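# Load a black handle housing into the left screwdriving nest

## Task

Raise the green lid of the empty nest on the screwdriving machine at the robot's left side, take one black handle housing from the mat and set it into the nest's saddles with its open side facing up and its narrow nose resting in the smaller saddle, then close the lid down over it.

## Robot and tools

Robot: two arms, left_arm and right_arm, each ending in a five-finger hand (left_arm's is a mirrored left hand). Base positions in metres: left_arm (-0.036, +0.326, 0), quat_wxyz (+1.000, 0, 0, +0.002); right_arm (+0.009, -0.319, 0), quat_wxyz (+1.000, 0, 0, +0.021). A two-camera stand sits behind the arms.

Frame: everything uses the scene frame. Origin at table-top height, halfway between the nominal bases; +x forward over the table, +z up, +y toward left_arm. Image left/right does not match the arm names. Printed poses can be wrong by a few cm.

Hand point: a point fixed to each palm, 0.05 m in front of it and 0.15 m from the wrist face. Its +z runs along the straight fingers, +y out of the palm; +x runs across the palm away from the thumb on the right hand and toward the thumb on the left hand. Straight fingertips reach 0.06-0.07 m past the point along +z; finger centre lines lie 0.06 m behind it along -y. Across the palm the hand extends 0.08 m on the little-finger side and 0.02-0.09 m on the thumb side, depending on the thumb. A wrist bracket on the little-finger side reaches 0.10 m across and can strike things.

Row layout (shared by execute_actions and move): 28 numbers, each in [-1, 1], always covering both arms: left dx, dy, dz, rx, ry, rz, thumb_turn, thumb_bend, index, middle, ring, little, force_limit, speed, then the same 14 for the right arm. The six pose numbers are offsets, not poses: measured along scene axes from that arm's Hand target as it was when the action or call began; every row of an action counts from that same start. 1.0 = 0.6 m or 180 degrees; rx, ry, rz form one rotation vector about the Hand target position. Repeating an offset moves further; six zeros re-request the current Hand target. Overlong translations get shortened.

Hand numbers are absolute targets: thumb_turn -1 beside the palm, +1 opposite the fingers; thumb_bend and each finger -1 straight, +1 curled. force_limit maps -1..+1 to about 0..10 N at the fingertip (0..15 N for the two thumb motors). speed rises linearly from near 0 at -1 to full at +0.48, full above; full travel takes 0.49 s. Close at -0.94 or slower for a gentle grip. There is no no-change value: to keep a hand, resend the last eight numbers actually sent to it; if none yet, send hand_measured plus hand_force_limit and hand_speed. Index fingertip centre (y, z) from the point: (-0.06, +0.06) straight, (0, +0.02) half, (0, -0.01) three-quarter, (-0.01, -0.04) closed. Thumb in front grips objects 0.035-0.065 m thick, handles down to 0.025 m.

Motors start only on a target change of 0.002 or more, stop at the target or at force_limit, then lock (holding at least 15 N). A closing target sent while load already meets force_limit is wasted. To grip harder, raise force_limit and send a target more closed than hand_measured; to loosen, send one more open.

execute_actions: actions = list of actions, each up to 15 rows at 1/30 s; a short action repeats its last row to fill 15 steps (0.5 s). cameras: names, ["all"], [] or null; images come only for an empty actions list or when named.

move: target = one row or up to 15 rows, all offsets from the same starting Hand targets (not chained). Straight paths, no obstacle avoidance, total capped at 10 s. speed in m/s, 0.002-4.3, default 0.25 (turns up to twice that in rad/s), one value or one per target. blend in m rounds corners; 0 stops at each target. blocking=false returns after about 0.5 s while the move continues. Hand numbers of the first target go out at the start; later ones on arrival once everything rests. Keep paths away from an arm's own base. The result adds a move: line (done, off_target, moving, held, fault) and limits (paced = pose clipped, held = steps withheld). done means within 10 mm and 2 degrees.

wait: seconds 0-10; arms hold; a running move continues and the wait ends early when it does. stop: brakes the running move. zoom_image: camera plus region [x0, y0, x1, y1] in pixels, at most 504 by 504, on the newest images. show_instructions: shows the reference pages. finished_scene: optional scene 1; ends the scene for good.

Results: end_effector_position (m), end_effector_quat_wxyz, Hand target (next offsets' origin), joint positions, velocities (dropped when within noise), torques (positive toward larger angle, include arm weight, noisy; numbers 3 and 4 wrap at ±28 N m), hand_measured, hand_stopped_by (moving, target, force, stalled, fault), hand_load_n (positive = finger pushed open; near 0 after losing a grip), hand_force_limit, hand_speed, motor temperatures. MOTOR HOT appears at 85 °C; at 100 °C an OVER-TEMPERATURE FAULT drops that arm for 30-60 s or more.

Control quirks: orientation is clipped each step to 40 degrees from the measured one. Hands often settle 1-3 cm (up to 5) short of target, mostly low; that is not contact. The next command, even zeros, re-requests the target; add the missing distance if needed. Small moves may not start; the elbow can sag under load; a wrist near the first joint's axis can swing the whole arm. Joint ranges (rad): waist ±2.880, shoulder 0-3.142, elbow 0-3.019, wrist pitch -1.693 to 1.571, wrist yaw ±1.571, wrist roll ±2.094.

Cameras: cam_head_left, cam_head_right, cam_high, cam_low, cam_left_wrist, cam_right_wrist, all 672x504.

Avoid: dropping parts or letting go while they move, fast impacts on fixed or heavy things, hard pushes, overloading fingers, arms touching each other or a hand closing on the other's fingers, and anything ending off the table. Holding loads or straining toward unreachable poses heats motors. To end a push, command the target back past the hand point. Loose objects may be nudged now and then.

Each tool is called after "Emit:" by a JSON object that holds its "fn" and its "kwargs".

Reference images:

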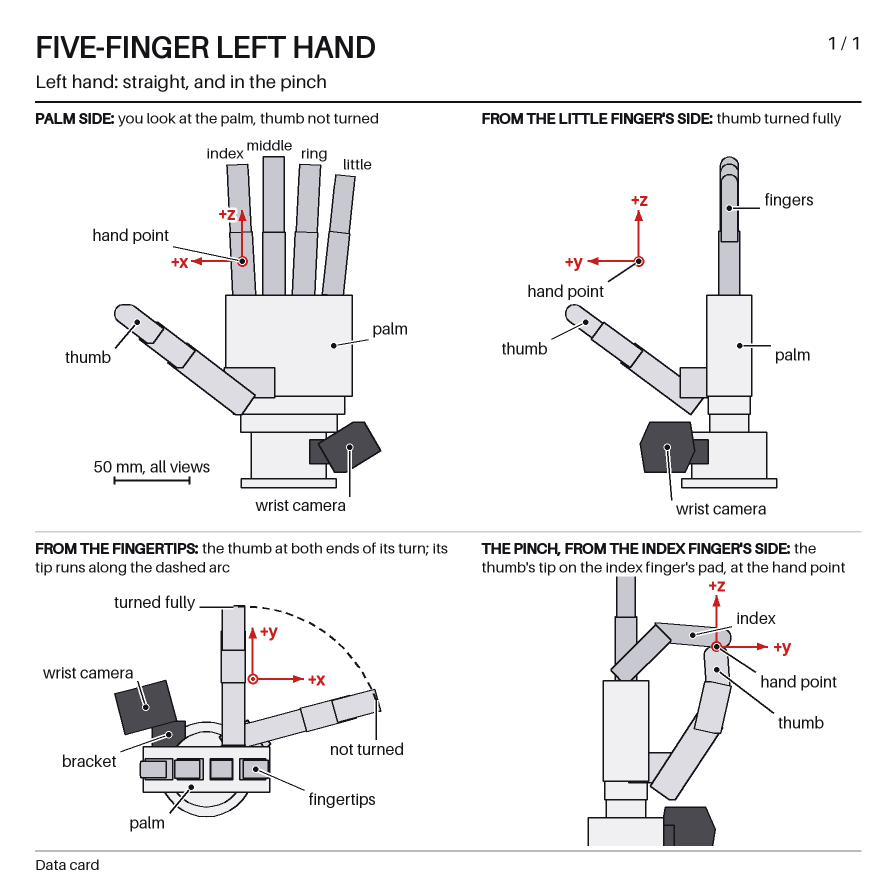

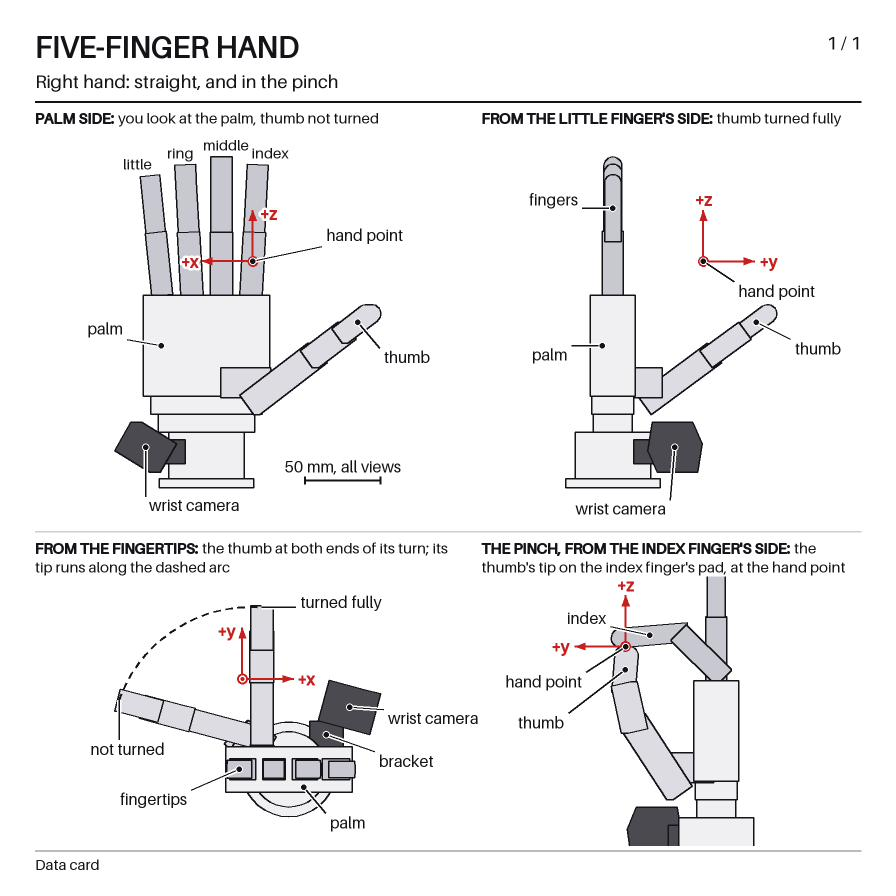

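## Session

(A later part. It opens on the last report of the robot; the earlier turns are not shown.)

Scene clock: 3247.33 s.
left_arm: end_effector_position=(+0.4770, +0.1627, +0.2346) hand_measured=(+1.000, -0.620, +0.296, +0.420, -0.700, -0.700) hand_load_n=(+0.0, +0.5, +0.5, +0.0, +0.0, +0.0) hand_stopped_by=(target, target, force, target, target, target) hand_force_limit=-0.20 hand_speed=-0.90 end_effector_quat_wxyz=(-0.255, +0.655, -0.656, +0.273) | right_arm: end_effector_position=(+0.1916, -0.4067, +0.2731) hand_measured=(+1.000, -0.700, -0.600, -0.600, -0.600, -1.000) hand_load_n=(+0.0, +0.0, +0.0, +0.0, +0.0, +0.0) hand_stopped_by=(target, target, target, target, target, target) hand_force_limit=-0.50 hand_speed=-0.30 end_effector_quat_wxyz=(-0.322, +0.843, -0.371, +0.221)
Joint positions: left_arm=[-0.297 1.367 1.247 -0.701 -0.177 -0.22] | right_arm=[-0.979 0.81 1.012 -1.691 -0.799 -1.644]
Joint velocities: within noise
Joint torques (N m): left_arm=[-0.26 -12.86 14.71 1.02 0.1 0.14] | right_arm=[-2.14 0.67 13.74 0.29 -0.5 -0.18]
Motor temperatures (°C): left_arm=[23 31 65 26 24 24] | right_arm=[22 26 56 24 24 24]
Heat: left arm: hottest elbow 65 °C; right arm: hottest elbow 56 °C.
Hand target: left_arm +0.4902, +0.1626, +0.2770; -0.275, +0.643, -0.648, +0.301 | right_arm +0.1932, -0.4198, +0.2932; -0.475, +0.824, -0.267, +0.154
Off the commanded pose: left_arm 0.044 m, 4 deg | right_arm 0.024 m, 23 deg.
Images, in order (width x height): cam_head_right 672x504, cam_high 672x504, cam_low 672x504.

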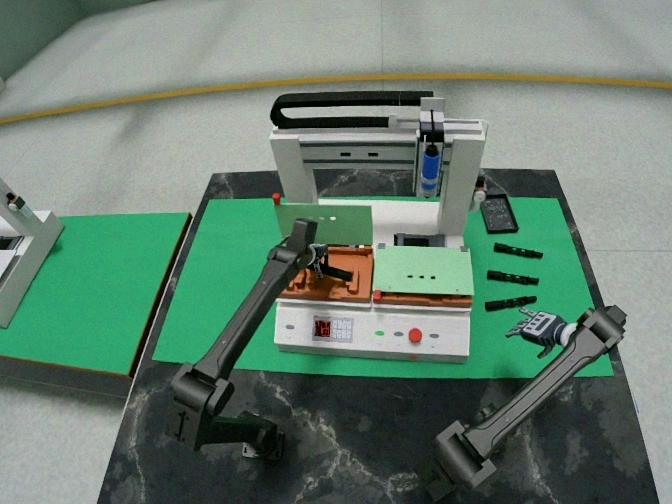

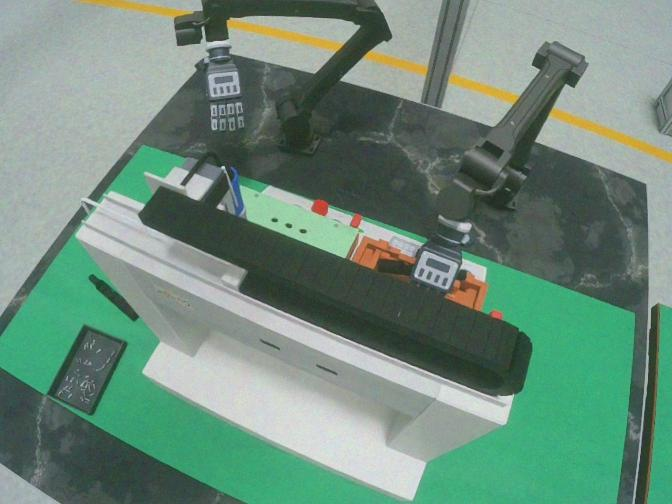

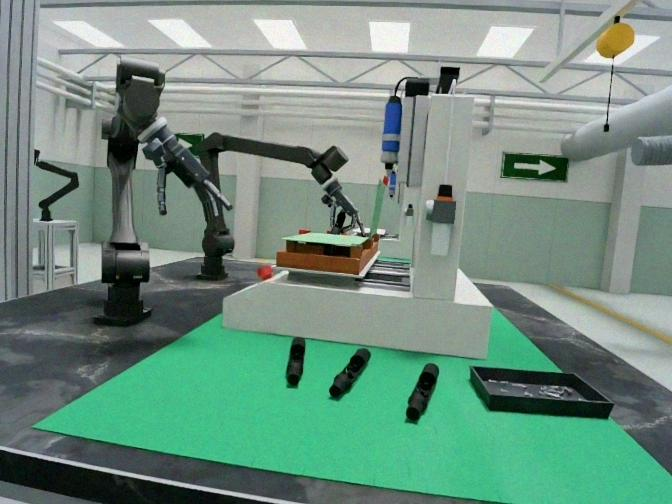

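Emit:
{"fn": "move", "kwargs": {"target": [0.0, 0.0, -0.072, 0,0,0, 1,-0.62,0.42,0.42,-0.7,-0.7,-0.2,-0.9, 0,0,0,0,0,0, 1,-0.7,-0.6,-0.6,-0.6,-1,-0.5,-0.3], "speed": 0.05, "cameras": ["cam_left_wrist", "cam_head_right", "cam_high", "cam_low"]}}

Emit:
{"fn": "zoom_image", "kwargs": {"camera": "cam_head_right", "region": [275, 235, 375, 305]}}

Emit:
{"fn": "zoom_image", "kwargs": {"camera": "cam_low", "region": [290, 180, 410, 280]}}

Scene clock: 3275.33 s.
left_arm: end_effector_position=(+0.4805, +0.1617, +0.2196) hand_measured=(+1.000, -0.620, +0.296, +0.420, -0.700, -0.700) hand_load_n=(+0.5, +0.0, +0.0, +0.5, +0.0, +0.0) hand_stopped_by=(target, target, force, target, target, target) hand_force_limit=-0.20 hand_speed=-0.90 end_effector_quat_wxyz=(-0.261, +0.652, -0.652, +0.285) | right_arm: end_effector_position=(+0.1916, -0.4067, +0.2731) hand_measured=(+1.000, -0.700, -0.600, -0.600, -0.600, -1.000) hand_load_n=(+0.0, +0.0, +0.0, +0.0, +0.0, +0.0) hand_stopped_by=(target, target, target, target, target, target) hand_force_limit=-0.50 hand_speed=-0.30 end_effector_quat_wxyz=(-0.322, +0.843, -0.371, +0.221)
Joint positions: left_arm=[-0.297 1.367 1.197 -0.623 -0.177 -0.22] | right_arm=[-0.979 0.81 1.012 -1.691 -0.799 -1.644]
Joint torques (N m): left_arm=[-0.15 -11.69 10.5 2.51 0.1 0.14] | right_arm=[-2.26 0.09 13.67 0.39 -0.46 -0.11]
Motor temperatures (°C): left_arm=[23 31 67 26 24 24] | right_arm=[22 26 56 24 24 24]
Heat: left arm: hottest elbow 67 °C; right arm: hottest elbow 56 °C.
Hand target: left_arm +0.4902, +0.1626, +0.2338; -0.275, +0.643, -0.648, +0.301 | right_arm +0.1932, -0.4198, +0.2932; -0.475, +0.824, -0.267, +0.154
Off the commanded pose: left_arm 0.017 m, 3 deg | right_arm 0.024 m, 23 deg.
joint sent to its limit (right arm) — joint 4 (wrist pitch), lower limit. The joint targets are off in position and orientation.
move: off_target (left_arm, right_arm)
Images, in order (width x height): cam_head_right 672x504, cam_high 672x504, cam_low 672x504, cam_left_wrist 672x504.

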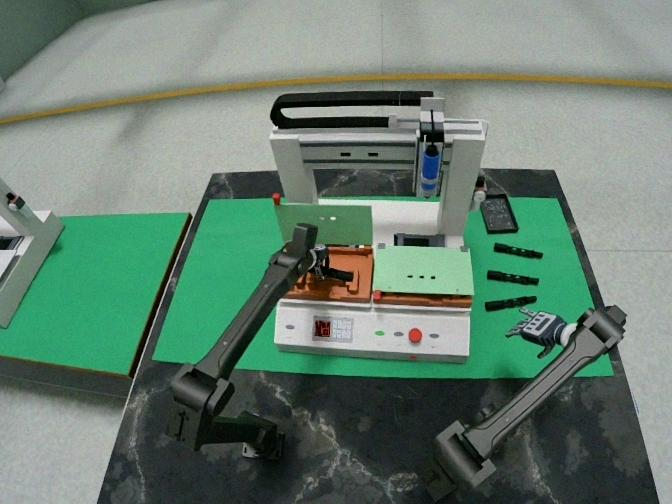

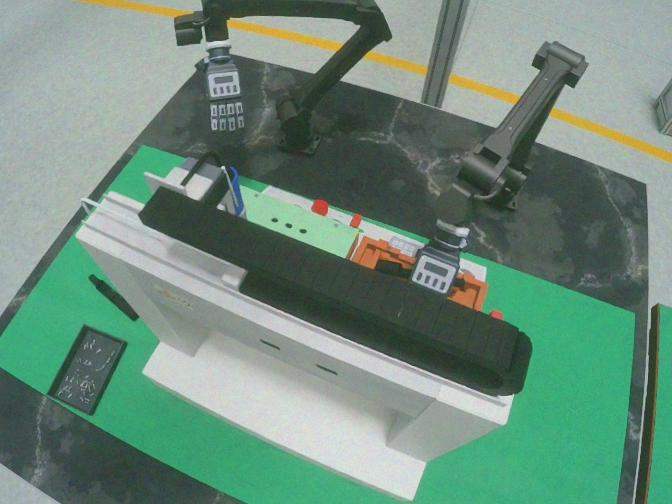

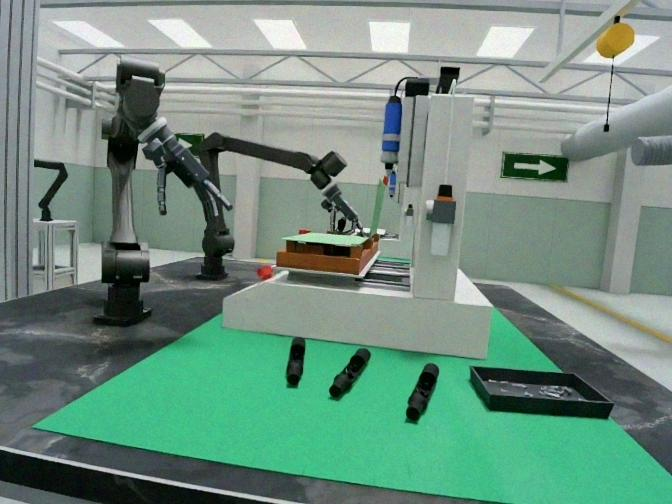

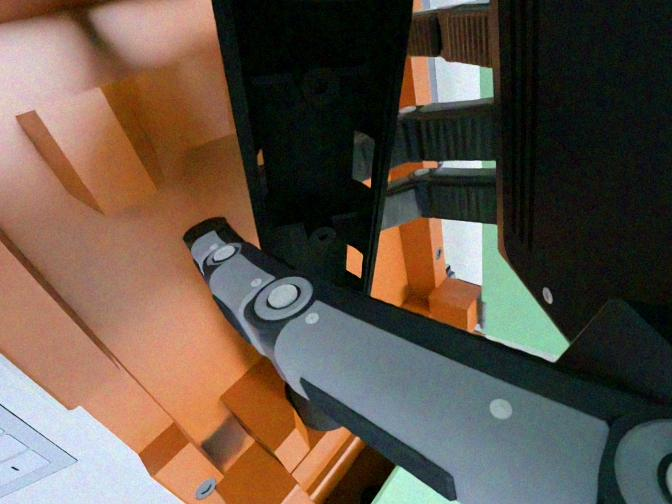

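Scaled by 5.040 from the camera's 672x504 image, which has a finer 960x720 frame.

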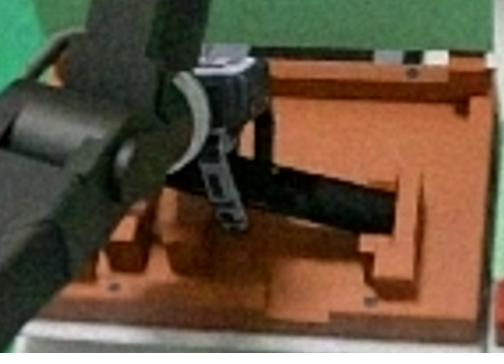

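Scaled by 4.200 from the camera's 672x504 image, which has a finer 960x720 frame.

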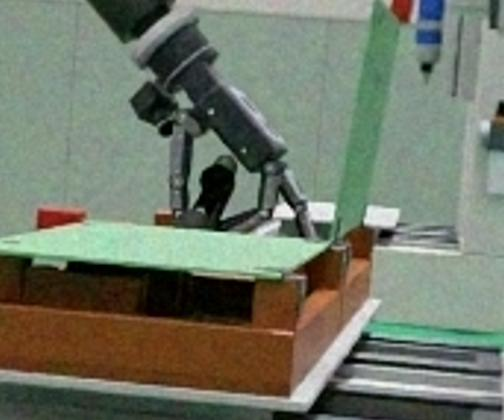

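Emit:
{"fn": "move", "kwargs": {"target": [0.0, -0.021, 0.0, 0,0,0, 1,-0.62,0.42,0.42,-0.3,-0.3,-0.2,-0.6, 0,0,0,0,0,0, 1,-0.7,-0.6,-0.6,-0.6,-1,-0.5,-0.3], "speed": 0.04, "cameras": ["cam_left_wrist", "cam_head_right", "cam_low"]}}

Emit:
{"fn": "zoom_image", "kwargs": {"camera": "cam_head_right", "region": [275, 235, 375, 305]}}

Emit:
{"fn": "zoom_image", "kwargs": {"camera": "cam_low", "region": [290, 180, 410, 280]}}

Scene clock: 3301.63 s.
left_arm: end_effector_position=(+0.4799, +0.1597, +0.2196) hand_measured=(+1.000, -0.620, +0.296, +0.420, -0.300, -0.300) hand_load_n=(+0.0, +0.0, +0.0, +0.5, +0.0, +0.0) hand_stopped_by=(target, target, force, target, target, target) hand_force_limit=-0.20 hand_speed=-0.60 end_effector_quat_wxyz=(-0.264, +0.651, -0.653, +0.283) | right_arm: end_effector_position=(+0.1916, -0.4067, +0.2731) hand_measured=(+1.000, -0.700, -0.600, -0.600, -0.600, -1.000) hand_load_n=(+0.0, +0.0, +0.0, +0.0, -0.5, +0.0) hand_stopped_by=(target, target, target, target, target, target) hand_force_limit=-0.50 hand_speed=-0.30 end_effector_quat_wxyz=(-0.322, +0.843, -0.371, +0.221)
Joint positions: left_arm=[-0.304 1.367 1.197 -0.623 -0.187 -0.22] | right_arm=[-0.979 0.81 1.012 -1.691 -0.799 -1.644]
Joint torques (N m): left_arm=[-1.96 -10.87 11.36 2.35 -0.3 -0.06] | right_arm=[-2.2 0.44 13.89 0.32 -0.45 -0.11]
Motor temperatures (°C): left_arm=[23 31 62 26 24 24] | right_arm=[22 26 56 24 24 24]
Heat: left arm: hottest elbow 62 °C; right arm: hottest elbow 56 °C.
Hand target: left_arm +0.4902, +0.1500, +0.2338; -0.275, +0.643, -0.648, +0.301 | right_arm +0.1932, -0.4198, +0.2932; -0.475, +0.824, -0.267, +0.154
Off the commanded pose: left_arm 0.020 m, 3 deg | right_arm 0.024 m, 23 deg.
joint sent to its limit (right arm) — joint 4 (wrist pitch), lower limit. The joint targets are off in position and orientation.
move: off_target (left_arm, right_arm)
Images, in order (width x height): cam_head_right 672x504, cam_low 672x504, cam_left_wrist 672x504.

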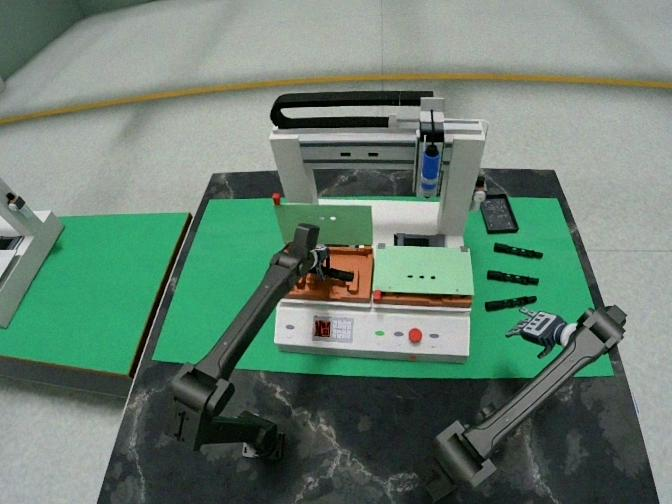

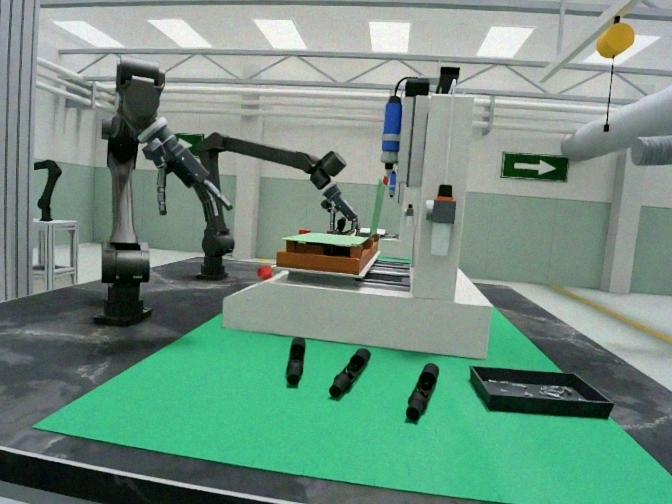

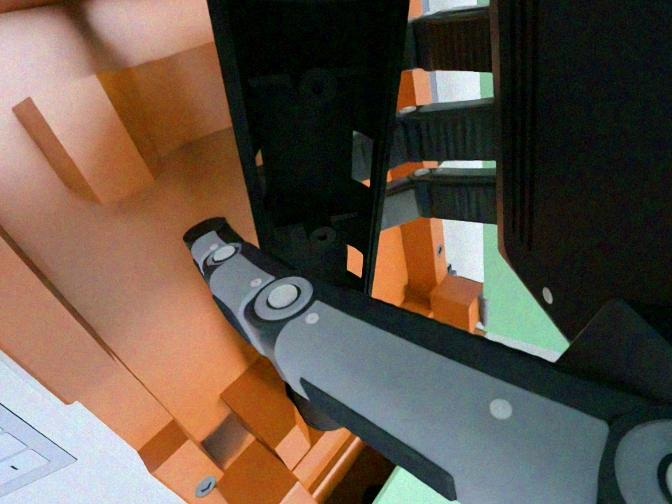

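Scaled by 5.040 from the camera's 672x504 image, which has a finer 960x720 frame.

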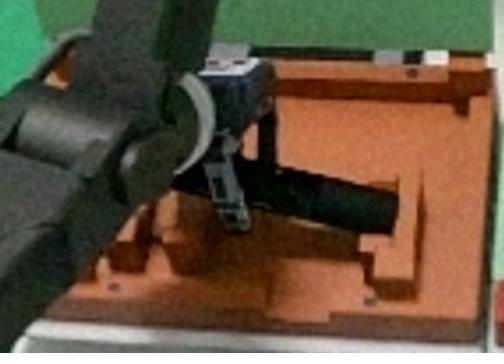

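Scaled by 4.200 from the camera's 672x504 image, which has a finer 960x720 frame.

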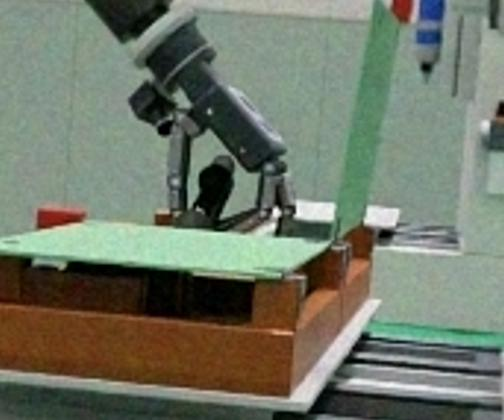

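Emit:
{"fn": "move", "kwargs": {"target": [0.0, 0.005, -0.02, 0,0,0, 1,-0.62,0.42,0.42,-0.3,-0.3,-0.2,-0.6, 0,0,0,0,0,0, 1,-0.7,-0.6,-0.6,-0.6,-1,-0.5,-0.3], "speed": 0.04, "cameras": ["cam_left_wrist", "cam_head_right", "cam_low"]}}

Emit:
{"fn": "zoom_image", "kwargs": {"camera": "cam_head_right", "region": [275, 235, 375, 305]}}

Emit:
{"fn": "zoom_image", "kwargs": {"camera": "cam_low", "region": [310, 200, 390, 260]}}

Scene clock: 3325.77 s.
left_arm: end_effector_position=(+0.4817, +0.1601, +0.2119) hand_measured=(+1.000, -0.620, +0.296, +0.420, -0.300, -0.300) hand_load_n=(-0.5, +0.0, +0.0, +0.5, +0.0, +0.0) hand_stopped_by=(target, target, force, target, target, target) hand_force_limit=-0.20 hand_speed=-0.60 end_effector_quat_wxyz=(-0.266, +0.651, -0.651, +0.285) | right_arm: end_effector_position=(+0.1916, -0.4067, +0.2731) hand_measured=(+1.000, -0.700, -0.600, -0.600, -0.600, -1.000) hand_load_n=(+0.0, +0.0, +0.0, +0.0, +0.0, +0.0) hand_stopped_by=(target, target, target, target, target, target) hand_force_limit=-0.50 hand_speed=-0.30 end_effector_quat_wxyz=(-0.322, +0.843, -0.371, +0.221)
Joint positions: left_arm=[-0.303 1.371 1.178 -0.594 -0.187 -0.22] | right_arm=[-0.979 0.81 1.012 -1.691 -0.799 -1.644]
Joint torques (N m): left_arm=[-1.38 -10.87 10.43 2.51 -0.09 -0.01] | right_arm=[-1.49 0.32 13.71 0.28 -0.45 -0.12]
Motor temperatures (°C): left_arm=[23 31 61 26 24 24] | right_arm=[22 26 57 24 24 24]
Heat: left arm: hottest elbow 61 °C; right arm: hottest elbow 57 °C.
Hand target: left_arm +0.4902, +0.1530, +0.2218; -0.275, +0.643, -0.648, +0.301 | right_arm +0.1932, -0.4198, +0.2932; -0.475, +0.824, -0.267, +0.154
Off the commanded pose: left_arm 0.015 m, 2 deg | right_arm 0.024 m, 23 deg.
joint sent to its limit (right arm) — joint 4 (wrist pitch), lower limit. The joint targets are off in position and orientation.
move: off_target (left_arm, right_arm)
Images, in order (width x height): cam_head_right 672x504, cam_low 672x504, cam_left_wrist 672x504.

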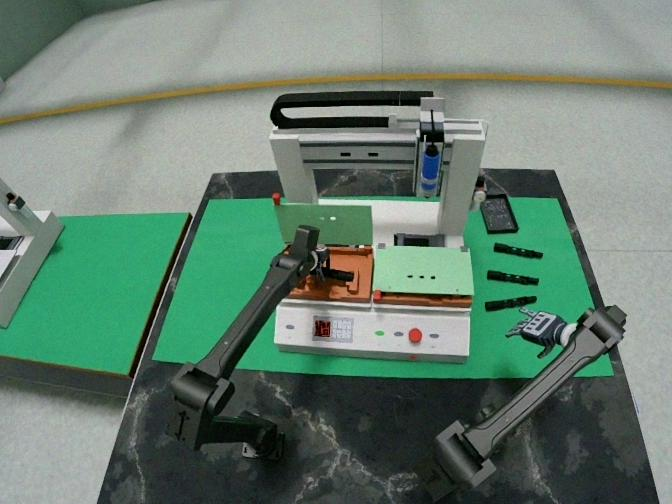

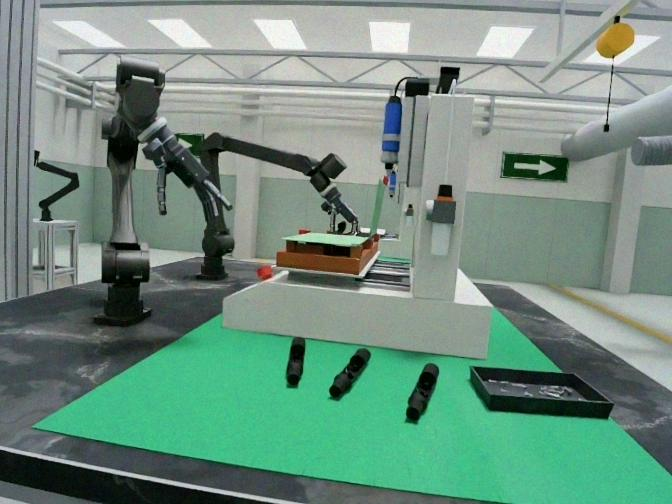

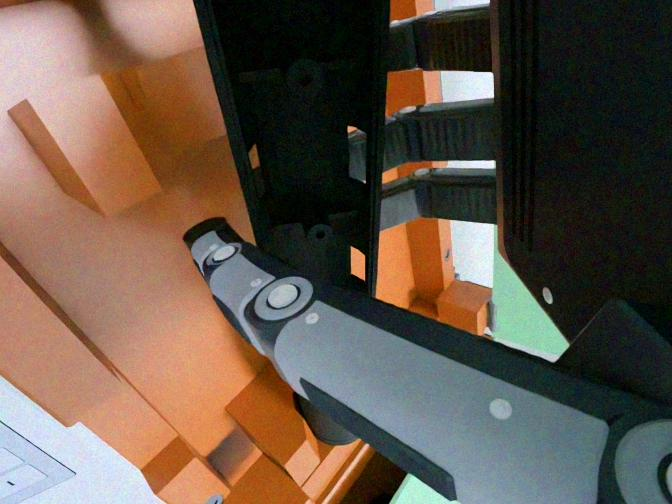

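Scaled by 5.040 from the camera's 672x504 image, which has a finer 960x720 frame.

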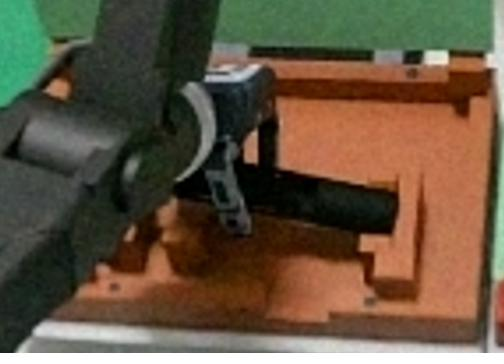

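Scaled by 6.300 from the camera's 672x504 image, which has a finer 960x720 frame.

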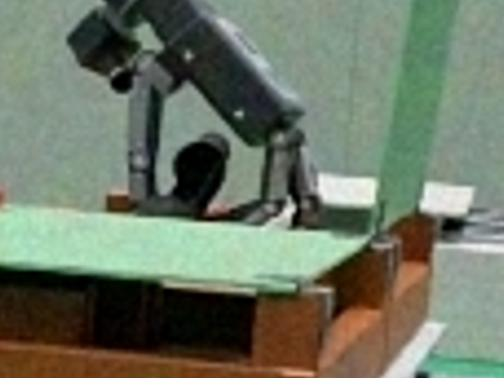

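Emit:
{"fn": "move", "kwargs": {"target": [0.0, 0.003, -0.017, 0,0,0, 1,-0.62,0.42,0.42,-0.3,-0.3,-0.2,-0.6, 0,0,0,0,0,0, 1,-0.7,-0.6,-0.6,-0.6,-1,-0.5,-0.3], "speed": 0.04, "cameras": ["cam_left_wrist", "cam_head_right", "cam_high"]}}

Emit:
{"fn": "zoom_image", "kwargs": {"camera": "cam_head_right", "region": [275, 235, 375, 305]}}

Emit:
{"fn": "zoom_image", "kwargs": {"camera": "cam_high", "region": [355, 220, 500, 320]}}

Scene clock: 3334.30 s.
left_arm: end_effector_position=(+0.4812, +0.1602, +0.2024) hand_measured=(+1.000, -0.620, +0.296, +0.420, -0.300, -0.300) hand_load_n=(+0.0, +0.0, +0.0, +0.5, +0.0, +0.0) hand_stopped_by=(target, target, force, target, target, target) hand_force_limit=-0.20 hand_speed=-0.60 end_effector_quat_wxyz=(-0.266, +0.651, -0.651, +0.286) | right_arm: end_effector_position=(+0.1916, -0.4067, +0.2731) hand_measured=(+1.000, -0.700, -0.600, -0.600, -0.600, -1.000) hand_load_n=(+0.0, +0.0, +0.0, +0.0, +0.0, -0.5) hand_stopped_by=(target, target, target, target, target, target) hand_force_limit=-0.50 hand_speed=-0.30 end_effector_quat_wxyz=(-0.322, +0.843, -0.371, +0.221)
Joint positions: left_arm=[-0.303 1.374 1.155 -0.566 -0.187 -0.22] | right_arm=[-0.979 0.81 1.012 -1.691 -0.799 -1.644]
Joint torques (N m): left_arm=[-1.03 -10.81 10.32 2.52 0.03 0.02] | right_arm=[-2.37 0.38 13.68 0.06 -0.46 -0.13]
Motor temperatures (°C): left_arm=[23 30 60 26 24 24] | right_arm=[22 26 57 24 24 24]
Heat: left arm: hottest elbow 60 °C; right arm: hottest elbow 57 °C.
Hand target: left_arm +0.4902, +0.1548, +0.2116; -0.275, +0.643, -0.648, +0.301 | right_arm +0.1932, -0.4198, +0.2932; -0.475, +0.824, -0.267, +0.154
Off the commanded pose: left_arm 0.014 m, 2 deg | right_arm 0.024 m, 23 deg.
joint sent to its limit (right arm) — joint 4 (wrist pitch), lower limit. The joint targets are off in position and orientation.
move: off_target (left_arm, right_arm)
Images, in order (width x height): cam_head_right 672x504, cam_high 672x504, cam_left_wrist 672x504.

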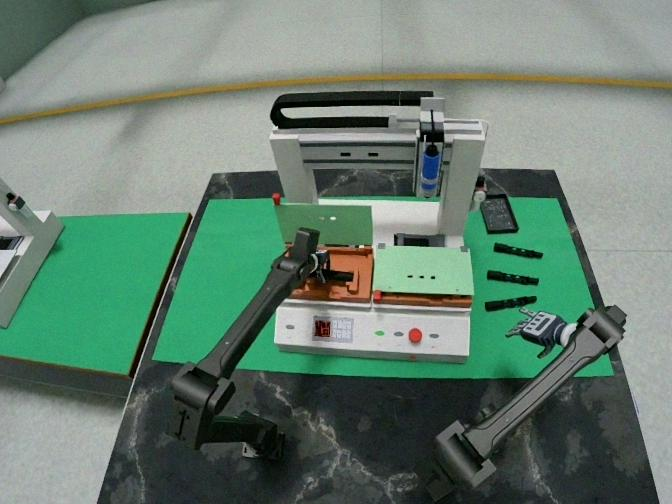

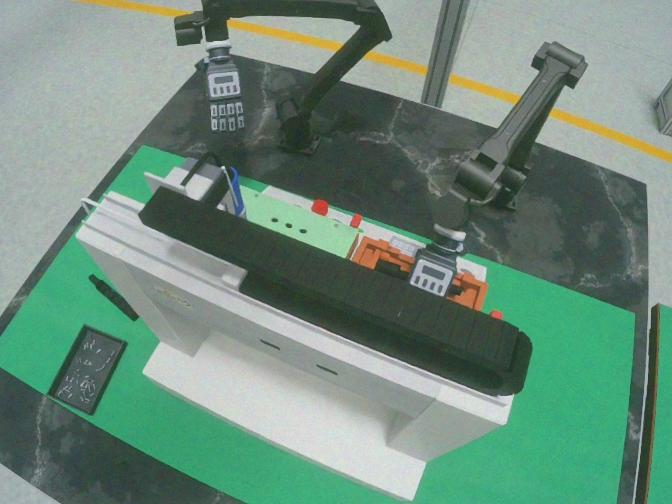

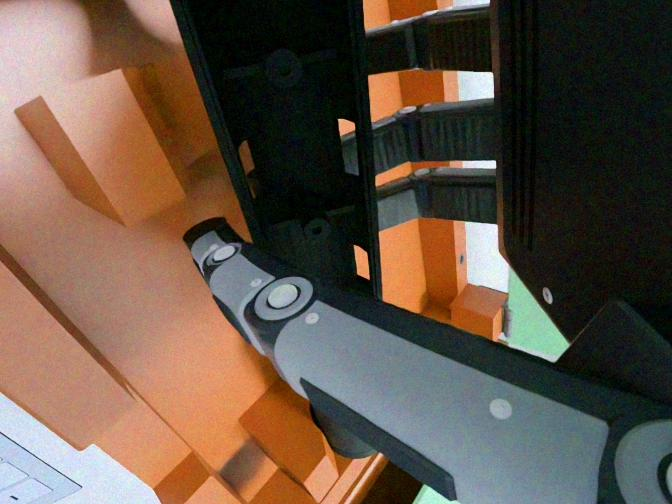

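Scaled by 5.040 from the camera's 672x504 image, which has a finer 960x720 frame.

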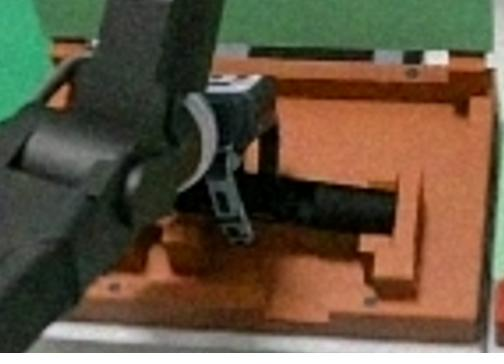

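Scaled by 3.476 from the camera's 672x504 image, which has a finer 960x720 frame.

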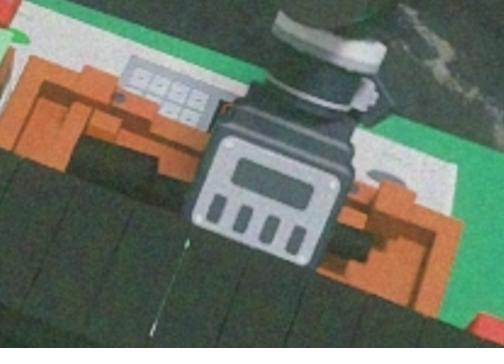

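Emit:
{"fn": "execute_actions", "kwargs": {"actions": [[[0,0,0,0,0,0, 1,-0.62,0.15,0.2,-0.3,-0.3,-0.2,-0.88, 0,0,0,0,0,0, 1,-0.7,-0.6,-0.6,-0.6,-1,-0.5,-0.3]]], "cameras": ["cam_left_wrist", "cam_head_right"]}}

Emit:
{"fn": "zoom_image", "kwargs": {"camera": "cam_head_right", "region": [275, 235, 375, 305]}}

Scene clock: 3349.07 s.
left_arm: end_effector_position=(+0.4816, +0.1601, +0.2027) hand_measured=(+1.000, -0.620, +0.150, +0.200, -0.300, -0.300) hand_load_n=(+0.0, +0.0, +0.0, +0.0, +0.0, +0.0) hand_stopped_by=(target, target, target, target, target, target) hand_force_limit=-0.20 hand_speed=-0.88 end_effector_quat_wxyz=(-0.266, +0.651, -0.651, +0.287) | right_arm: end_effector_position=(+0.1916, -0.4067, +0.2731) hand_measured=(+1.000, -0.700, -0.600, -0.600, -0.600, -1.000) hand_load_n=(+0.0, +0.0, +0.0, +0.0, +0.0, +0.0) hand_stopped_by=(target, target, target, target, target, target) hand_force_limit=-0.50 hand_speed=-0.30 end_effector_quat_wxyz=(-0.322, +0.843, -0.371, +0.221)
Joint positions: left_arm=[-0.303 1.374 1.155 -0.565 -0.187 -0.22] | right_arm=[-0.979 0.81 1.012 -1.691 -0.799 -1.644]
Joint torques (N m): left_arm=[-1.03 -10.93 10.32 2.47 0.04 0.02] | right_arm=[-2.49 0.62 13.64 0.1 -0.45 -0.18]
Motor temperatures (°C): left_arm=[23 30 59 26 24 24] | right_arm=[22 26 57 24 24 24]
Heat: left arm: hottest elbow 59 °C; right arm: hottest elbow 57 °C.
Hand target: left_arm +0.4902, +0.1548, +0.2116; -0.275, +0.643, -0.648, +0.301 | right_arm +0.1932, -0.4198, +0.2932; -0.475, +0.824, -0.267, +0.154
Off the commanded pose: left_arm 0.014 m, 2 deg | right_arm 0.024 m, 23 deg.
joint sent to its limit (right arm) — joint 4 (wrist pitch), lower limit. The joint targets are off in position and orientation.
Images, in order (width x height): cam_head_right 672x504, cam_left_wrist 672x504.

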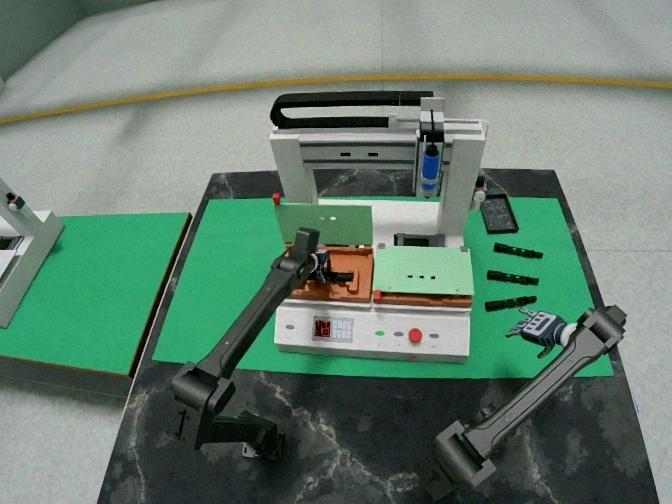

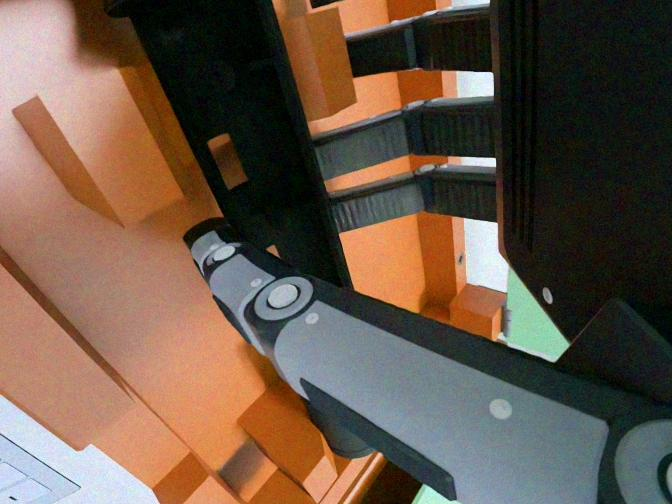

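Scaled by 5.040 from the camera's 672x504 image, which has a finer 960x720 frame.

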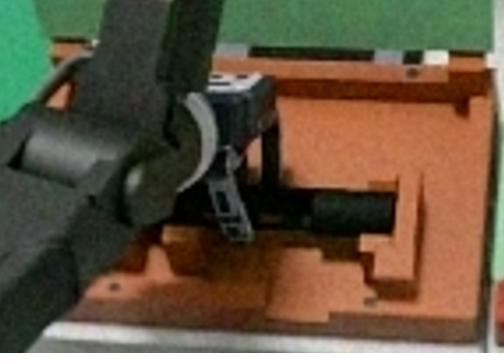

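Emit:
{"fn": "zoom_image", "kwargs": {"camera": "cam_left_wrist", "region": [90, 0, 390, 300]}}

Emit:
{"fn": "zoom_image", "kwargs": {"camera": "cam_head_right", "region": [325, 250, 365, 290]}}

Scaled by 1.680 from the camera's 672x504 image, which has a finer 960x720 frame.

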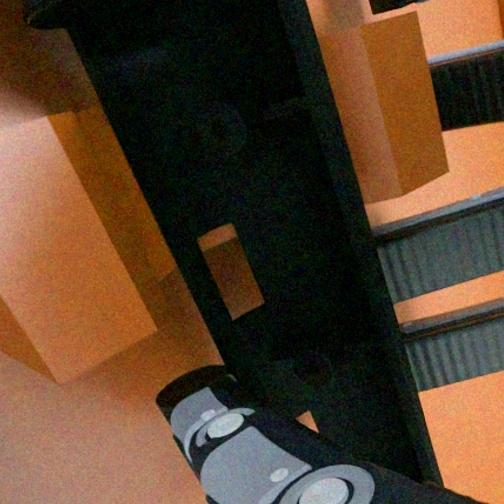

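Scaled by 12.600 from the camera's 672x504 image, which has a finer 960x720 frame.

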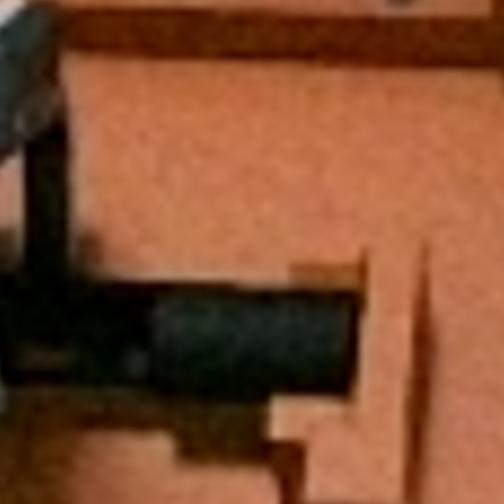

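Emit:
{"fn": "execute_actions", "kwargs": {"actions": [[[0,0,0,0,0,0, 1,-0.62,0.0,0.0,-0.3,-0.3,-0.2,-0.8, 0,0,0,0,0,0, 1,-0.7,-0.6,-0.6,-0.6,-1,-0.5,-0.3]]], "cameras": ["cam_left_wrist", "cam_head_left", "cam_high"]}}

Emit:
{"fn": "zoom_image", "kwargs": {"camera": "cam_head_left", "region": [325, 250, 375, 300]}}

Emit:
{"fn": "zoom_image", "kwargs": {"camera": "cam_high", "region": [365, 230, 485, 310]}}

Emit:
{"fn": "zoom_image", "kwargs": {"camera": "cam_left_wrist", "region": [90, 0, 390, 300]}}

Scene clock: 3404.07 s.
left_arm: end_effector_position=(+0.4816, +0.1601, +0.2027) hand_measured=(+1.000, -0.620, +0.000, +0.000, -0.300, -0.300) hand_load_n=(+0.0, +0.0, +0.0, +0.5, +0.0, +0.0) hand_stopped_by=(target, target, target, target, target, target) hand_force_limit=-0.20 hand_speed=-0.80 end_effector_quat_wxyz=(-0.266, +0.651, -0.651, +0.287) | right_arm: end_effector_position=(+0.1916, -0.4067, +0.2731) hand_measured=(+1.000, -0.700, -0.600, -0.600, -0.600, -1.000) hand_load_n=(+0.0, +0.0, +0.5, +0.0, +0.0, +0.0) hand_stopped_by=(target, target, target, target, target, target) hand_force_limit=-0.50 hand_speed=-0.30 end_effector_quat_wxyz=(-0.322, +0.843, -0.371, +0.221)
Joint positions: left_arm=[-0.303 1.374 1.155 -0.565 -0.187 -0.22] | right_arm=[-0.979 0.81 1.012 -1.691 -0.799 -1.644]
Joint torques (N m): left_arm=[-1.08 -10.75 10.35 2.47 0.04 0.02] | right_arm=[-2.2 0.03 13.75 0.21 -0.48 -0.13]
Motor temperatures (°C): left_arm=[23 30 58 26 24 24] | right_arm=[22 26 57 24 24 24]
Heat: left arm: hottest elbow 58 °C; right arm: hottest elbow 57 °C.
Hand target: left_arm +0.4902, +0.1548, +0.2116; -0.275, +0.643, -0.648, +0.301 | right_arm +0.1932, -0.4198, +0.2932; -0.475, +0.824, -0.267, +0.154
Off the commanded pose: left_arm 0.014 m, 2 deg | right_arm 0.024 m, 23 deg.
joint sent to its limit (right arm) — joint 4 (wrist pitch), lower limit. The joint targets are off in position and orientation.
Images, in order (width x height): cam_head_left 672x504, cam_high 672x504, cam_left_wrist 672x504.

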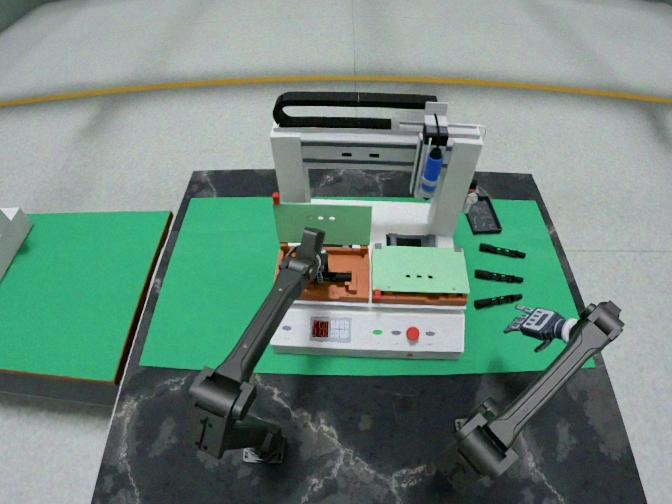

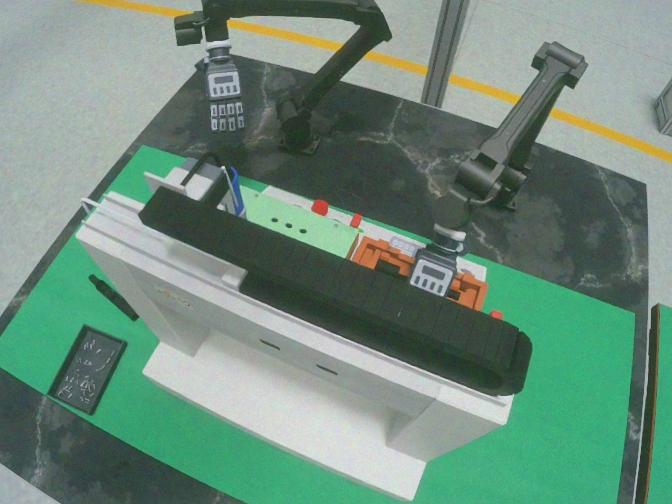

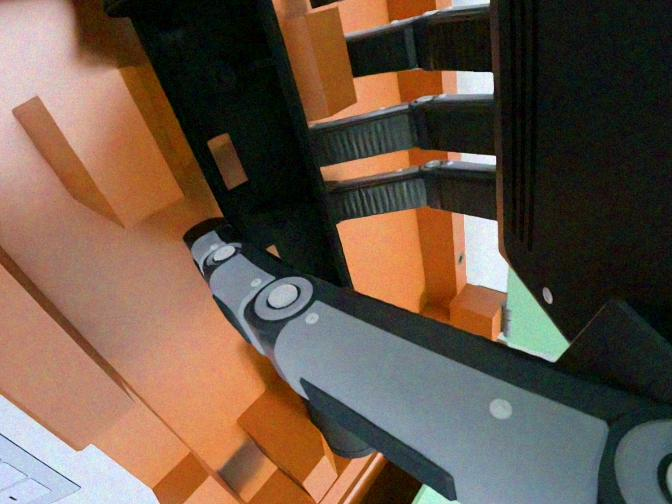

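Scaled by 10.080 from the camera's 672x504 image, which has a finer 960x720 frame.

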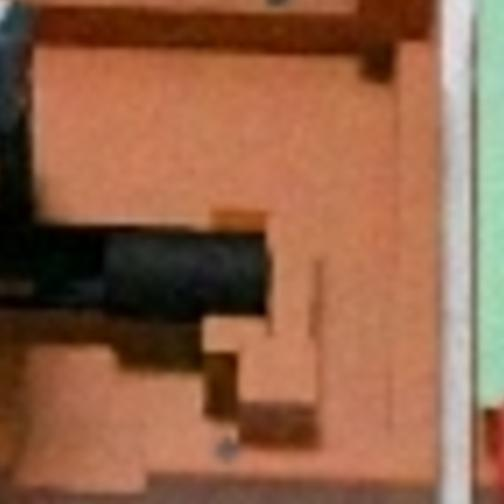

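Scaled by 4.200 from the camera's 672x504 image, which has a finer 960x720 frame.

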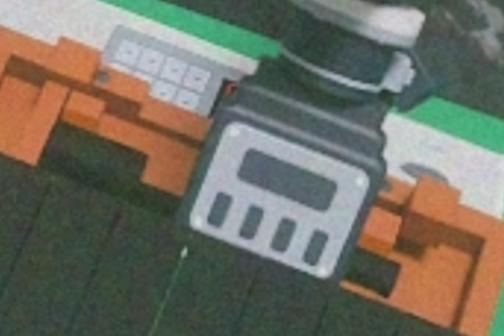

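Scaled by 1.680 from the camera's 672x504 image, which has a finer 960x720 frame.

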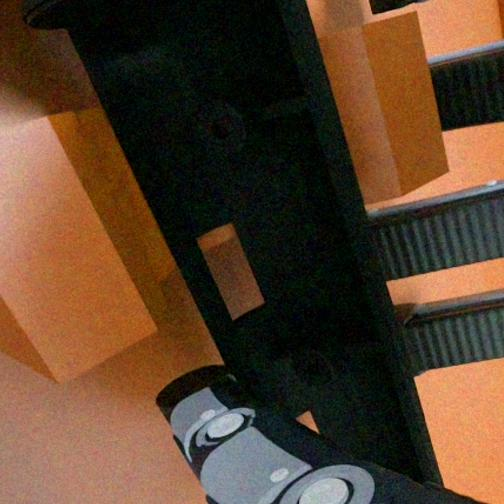

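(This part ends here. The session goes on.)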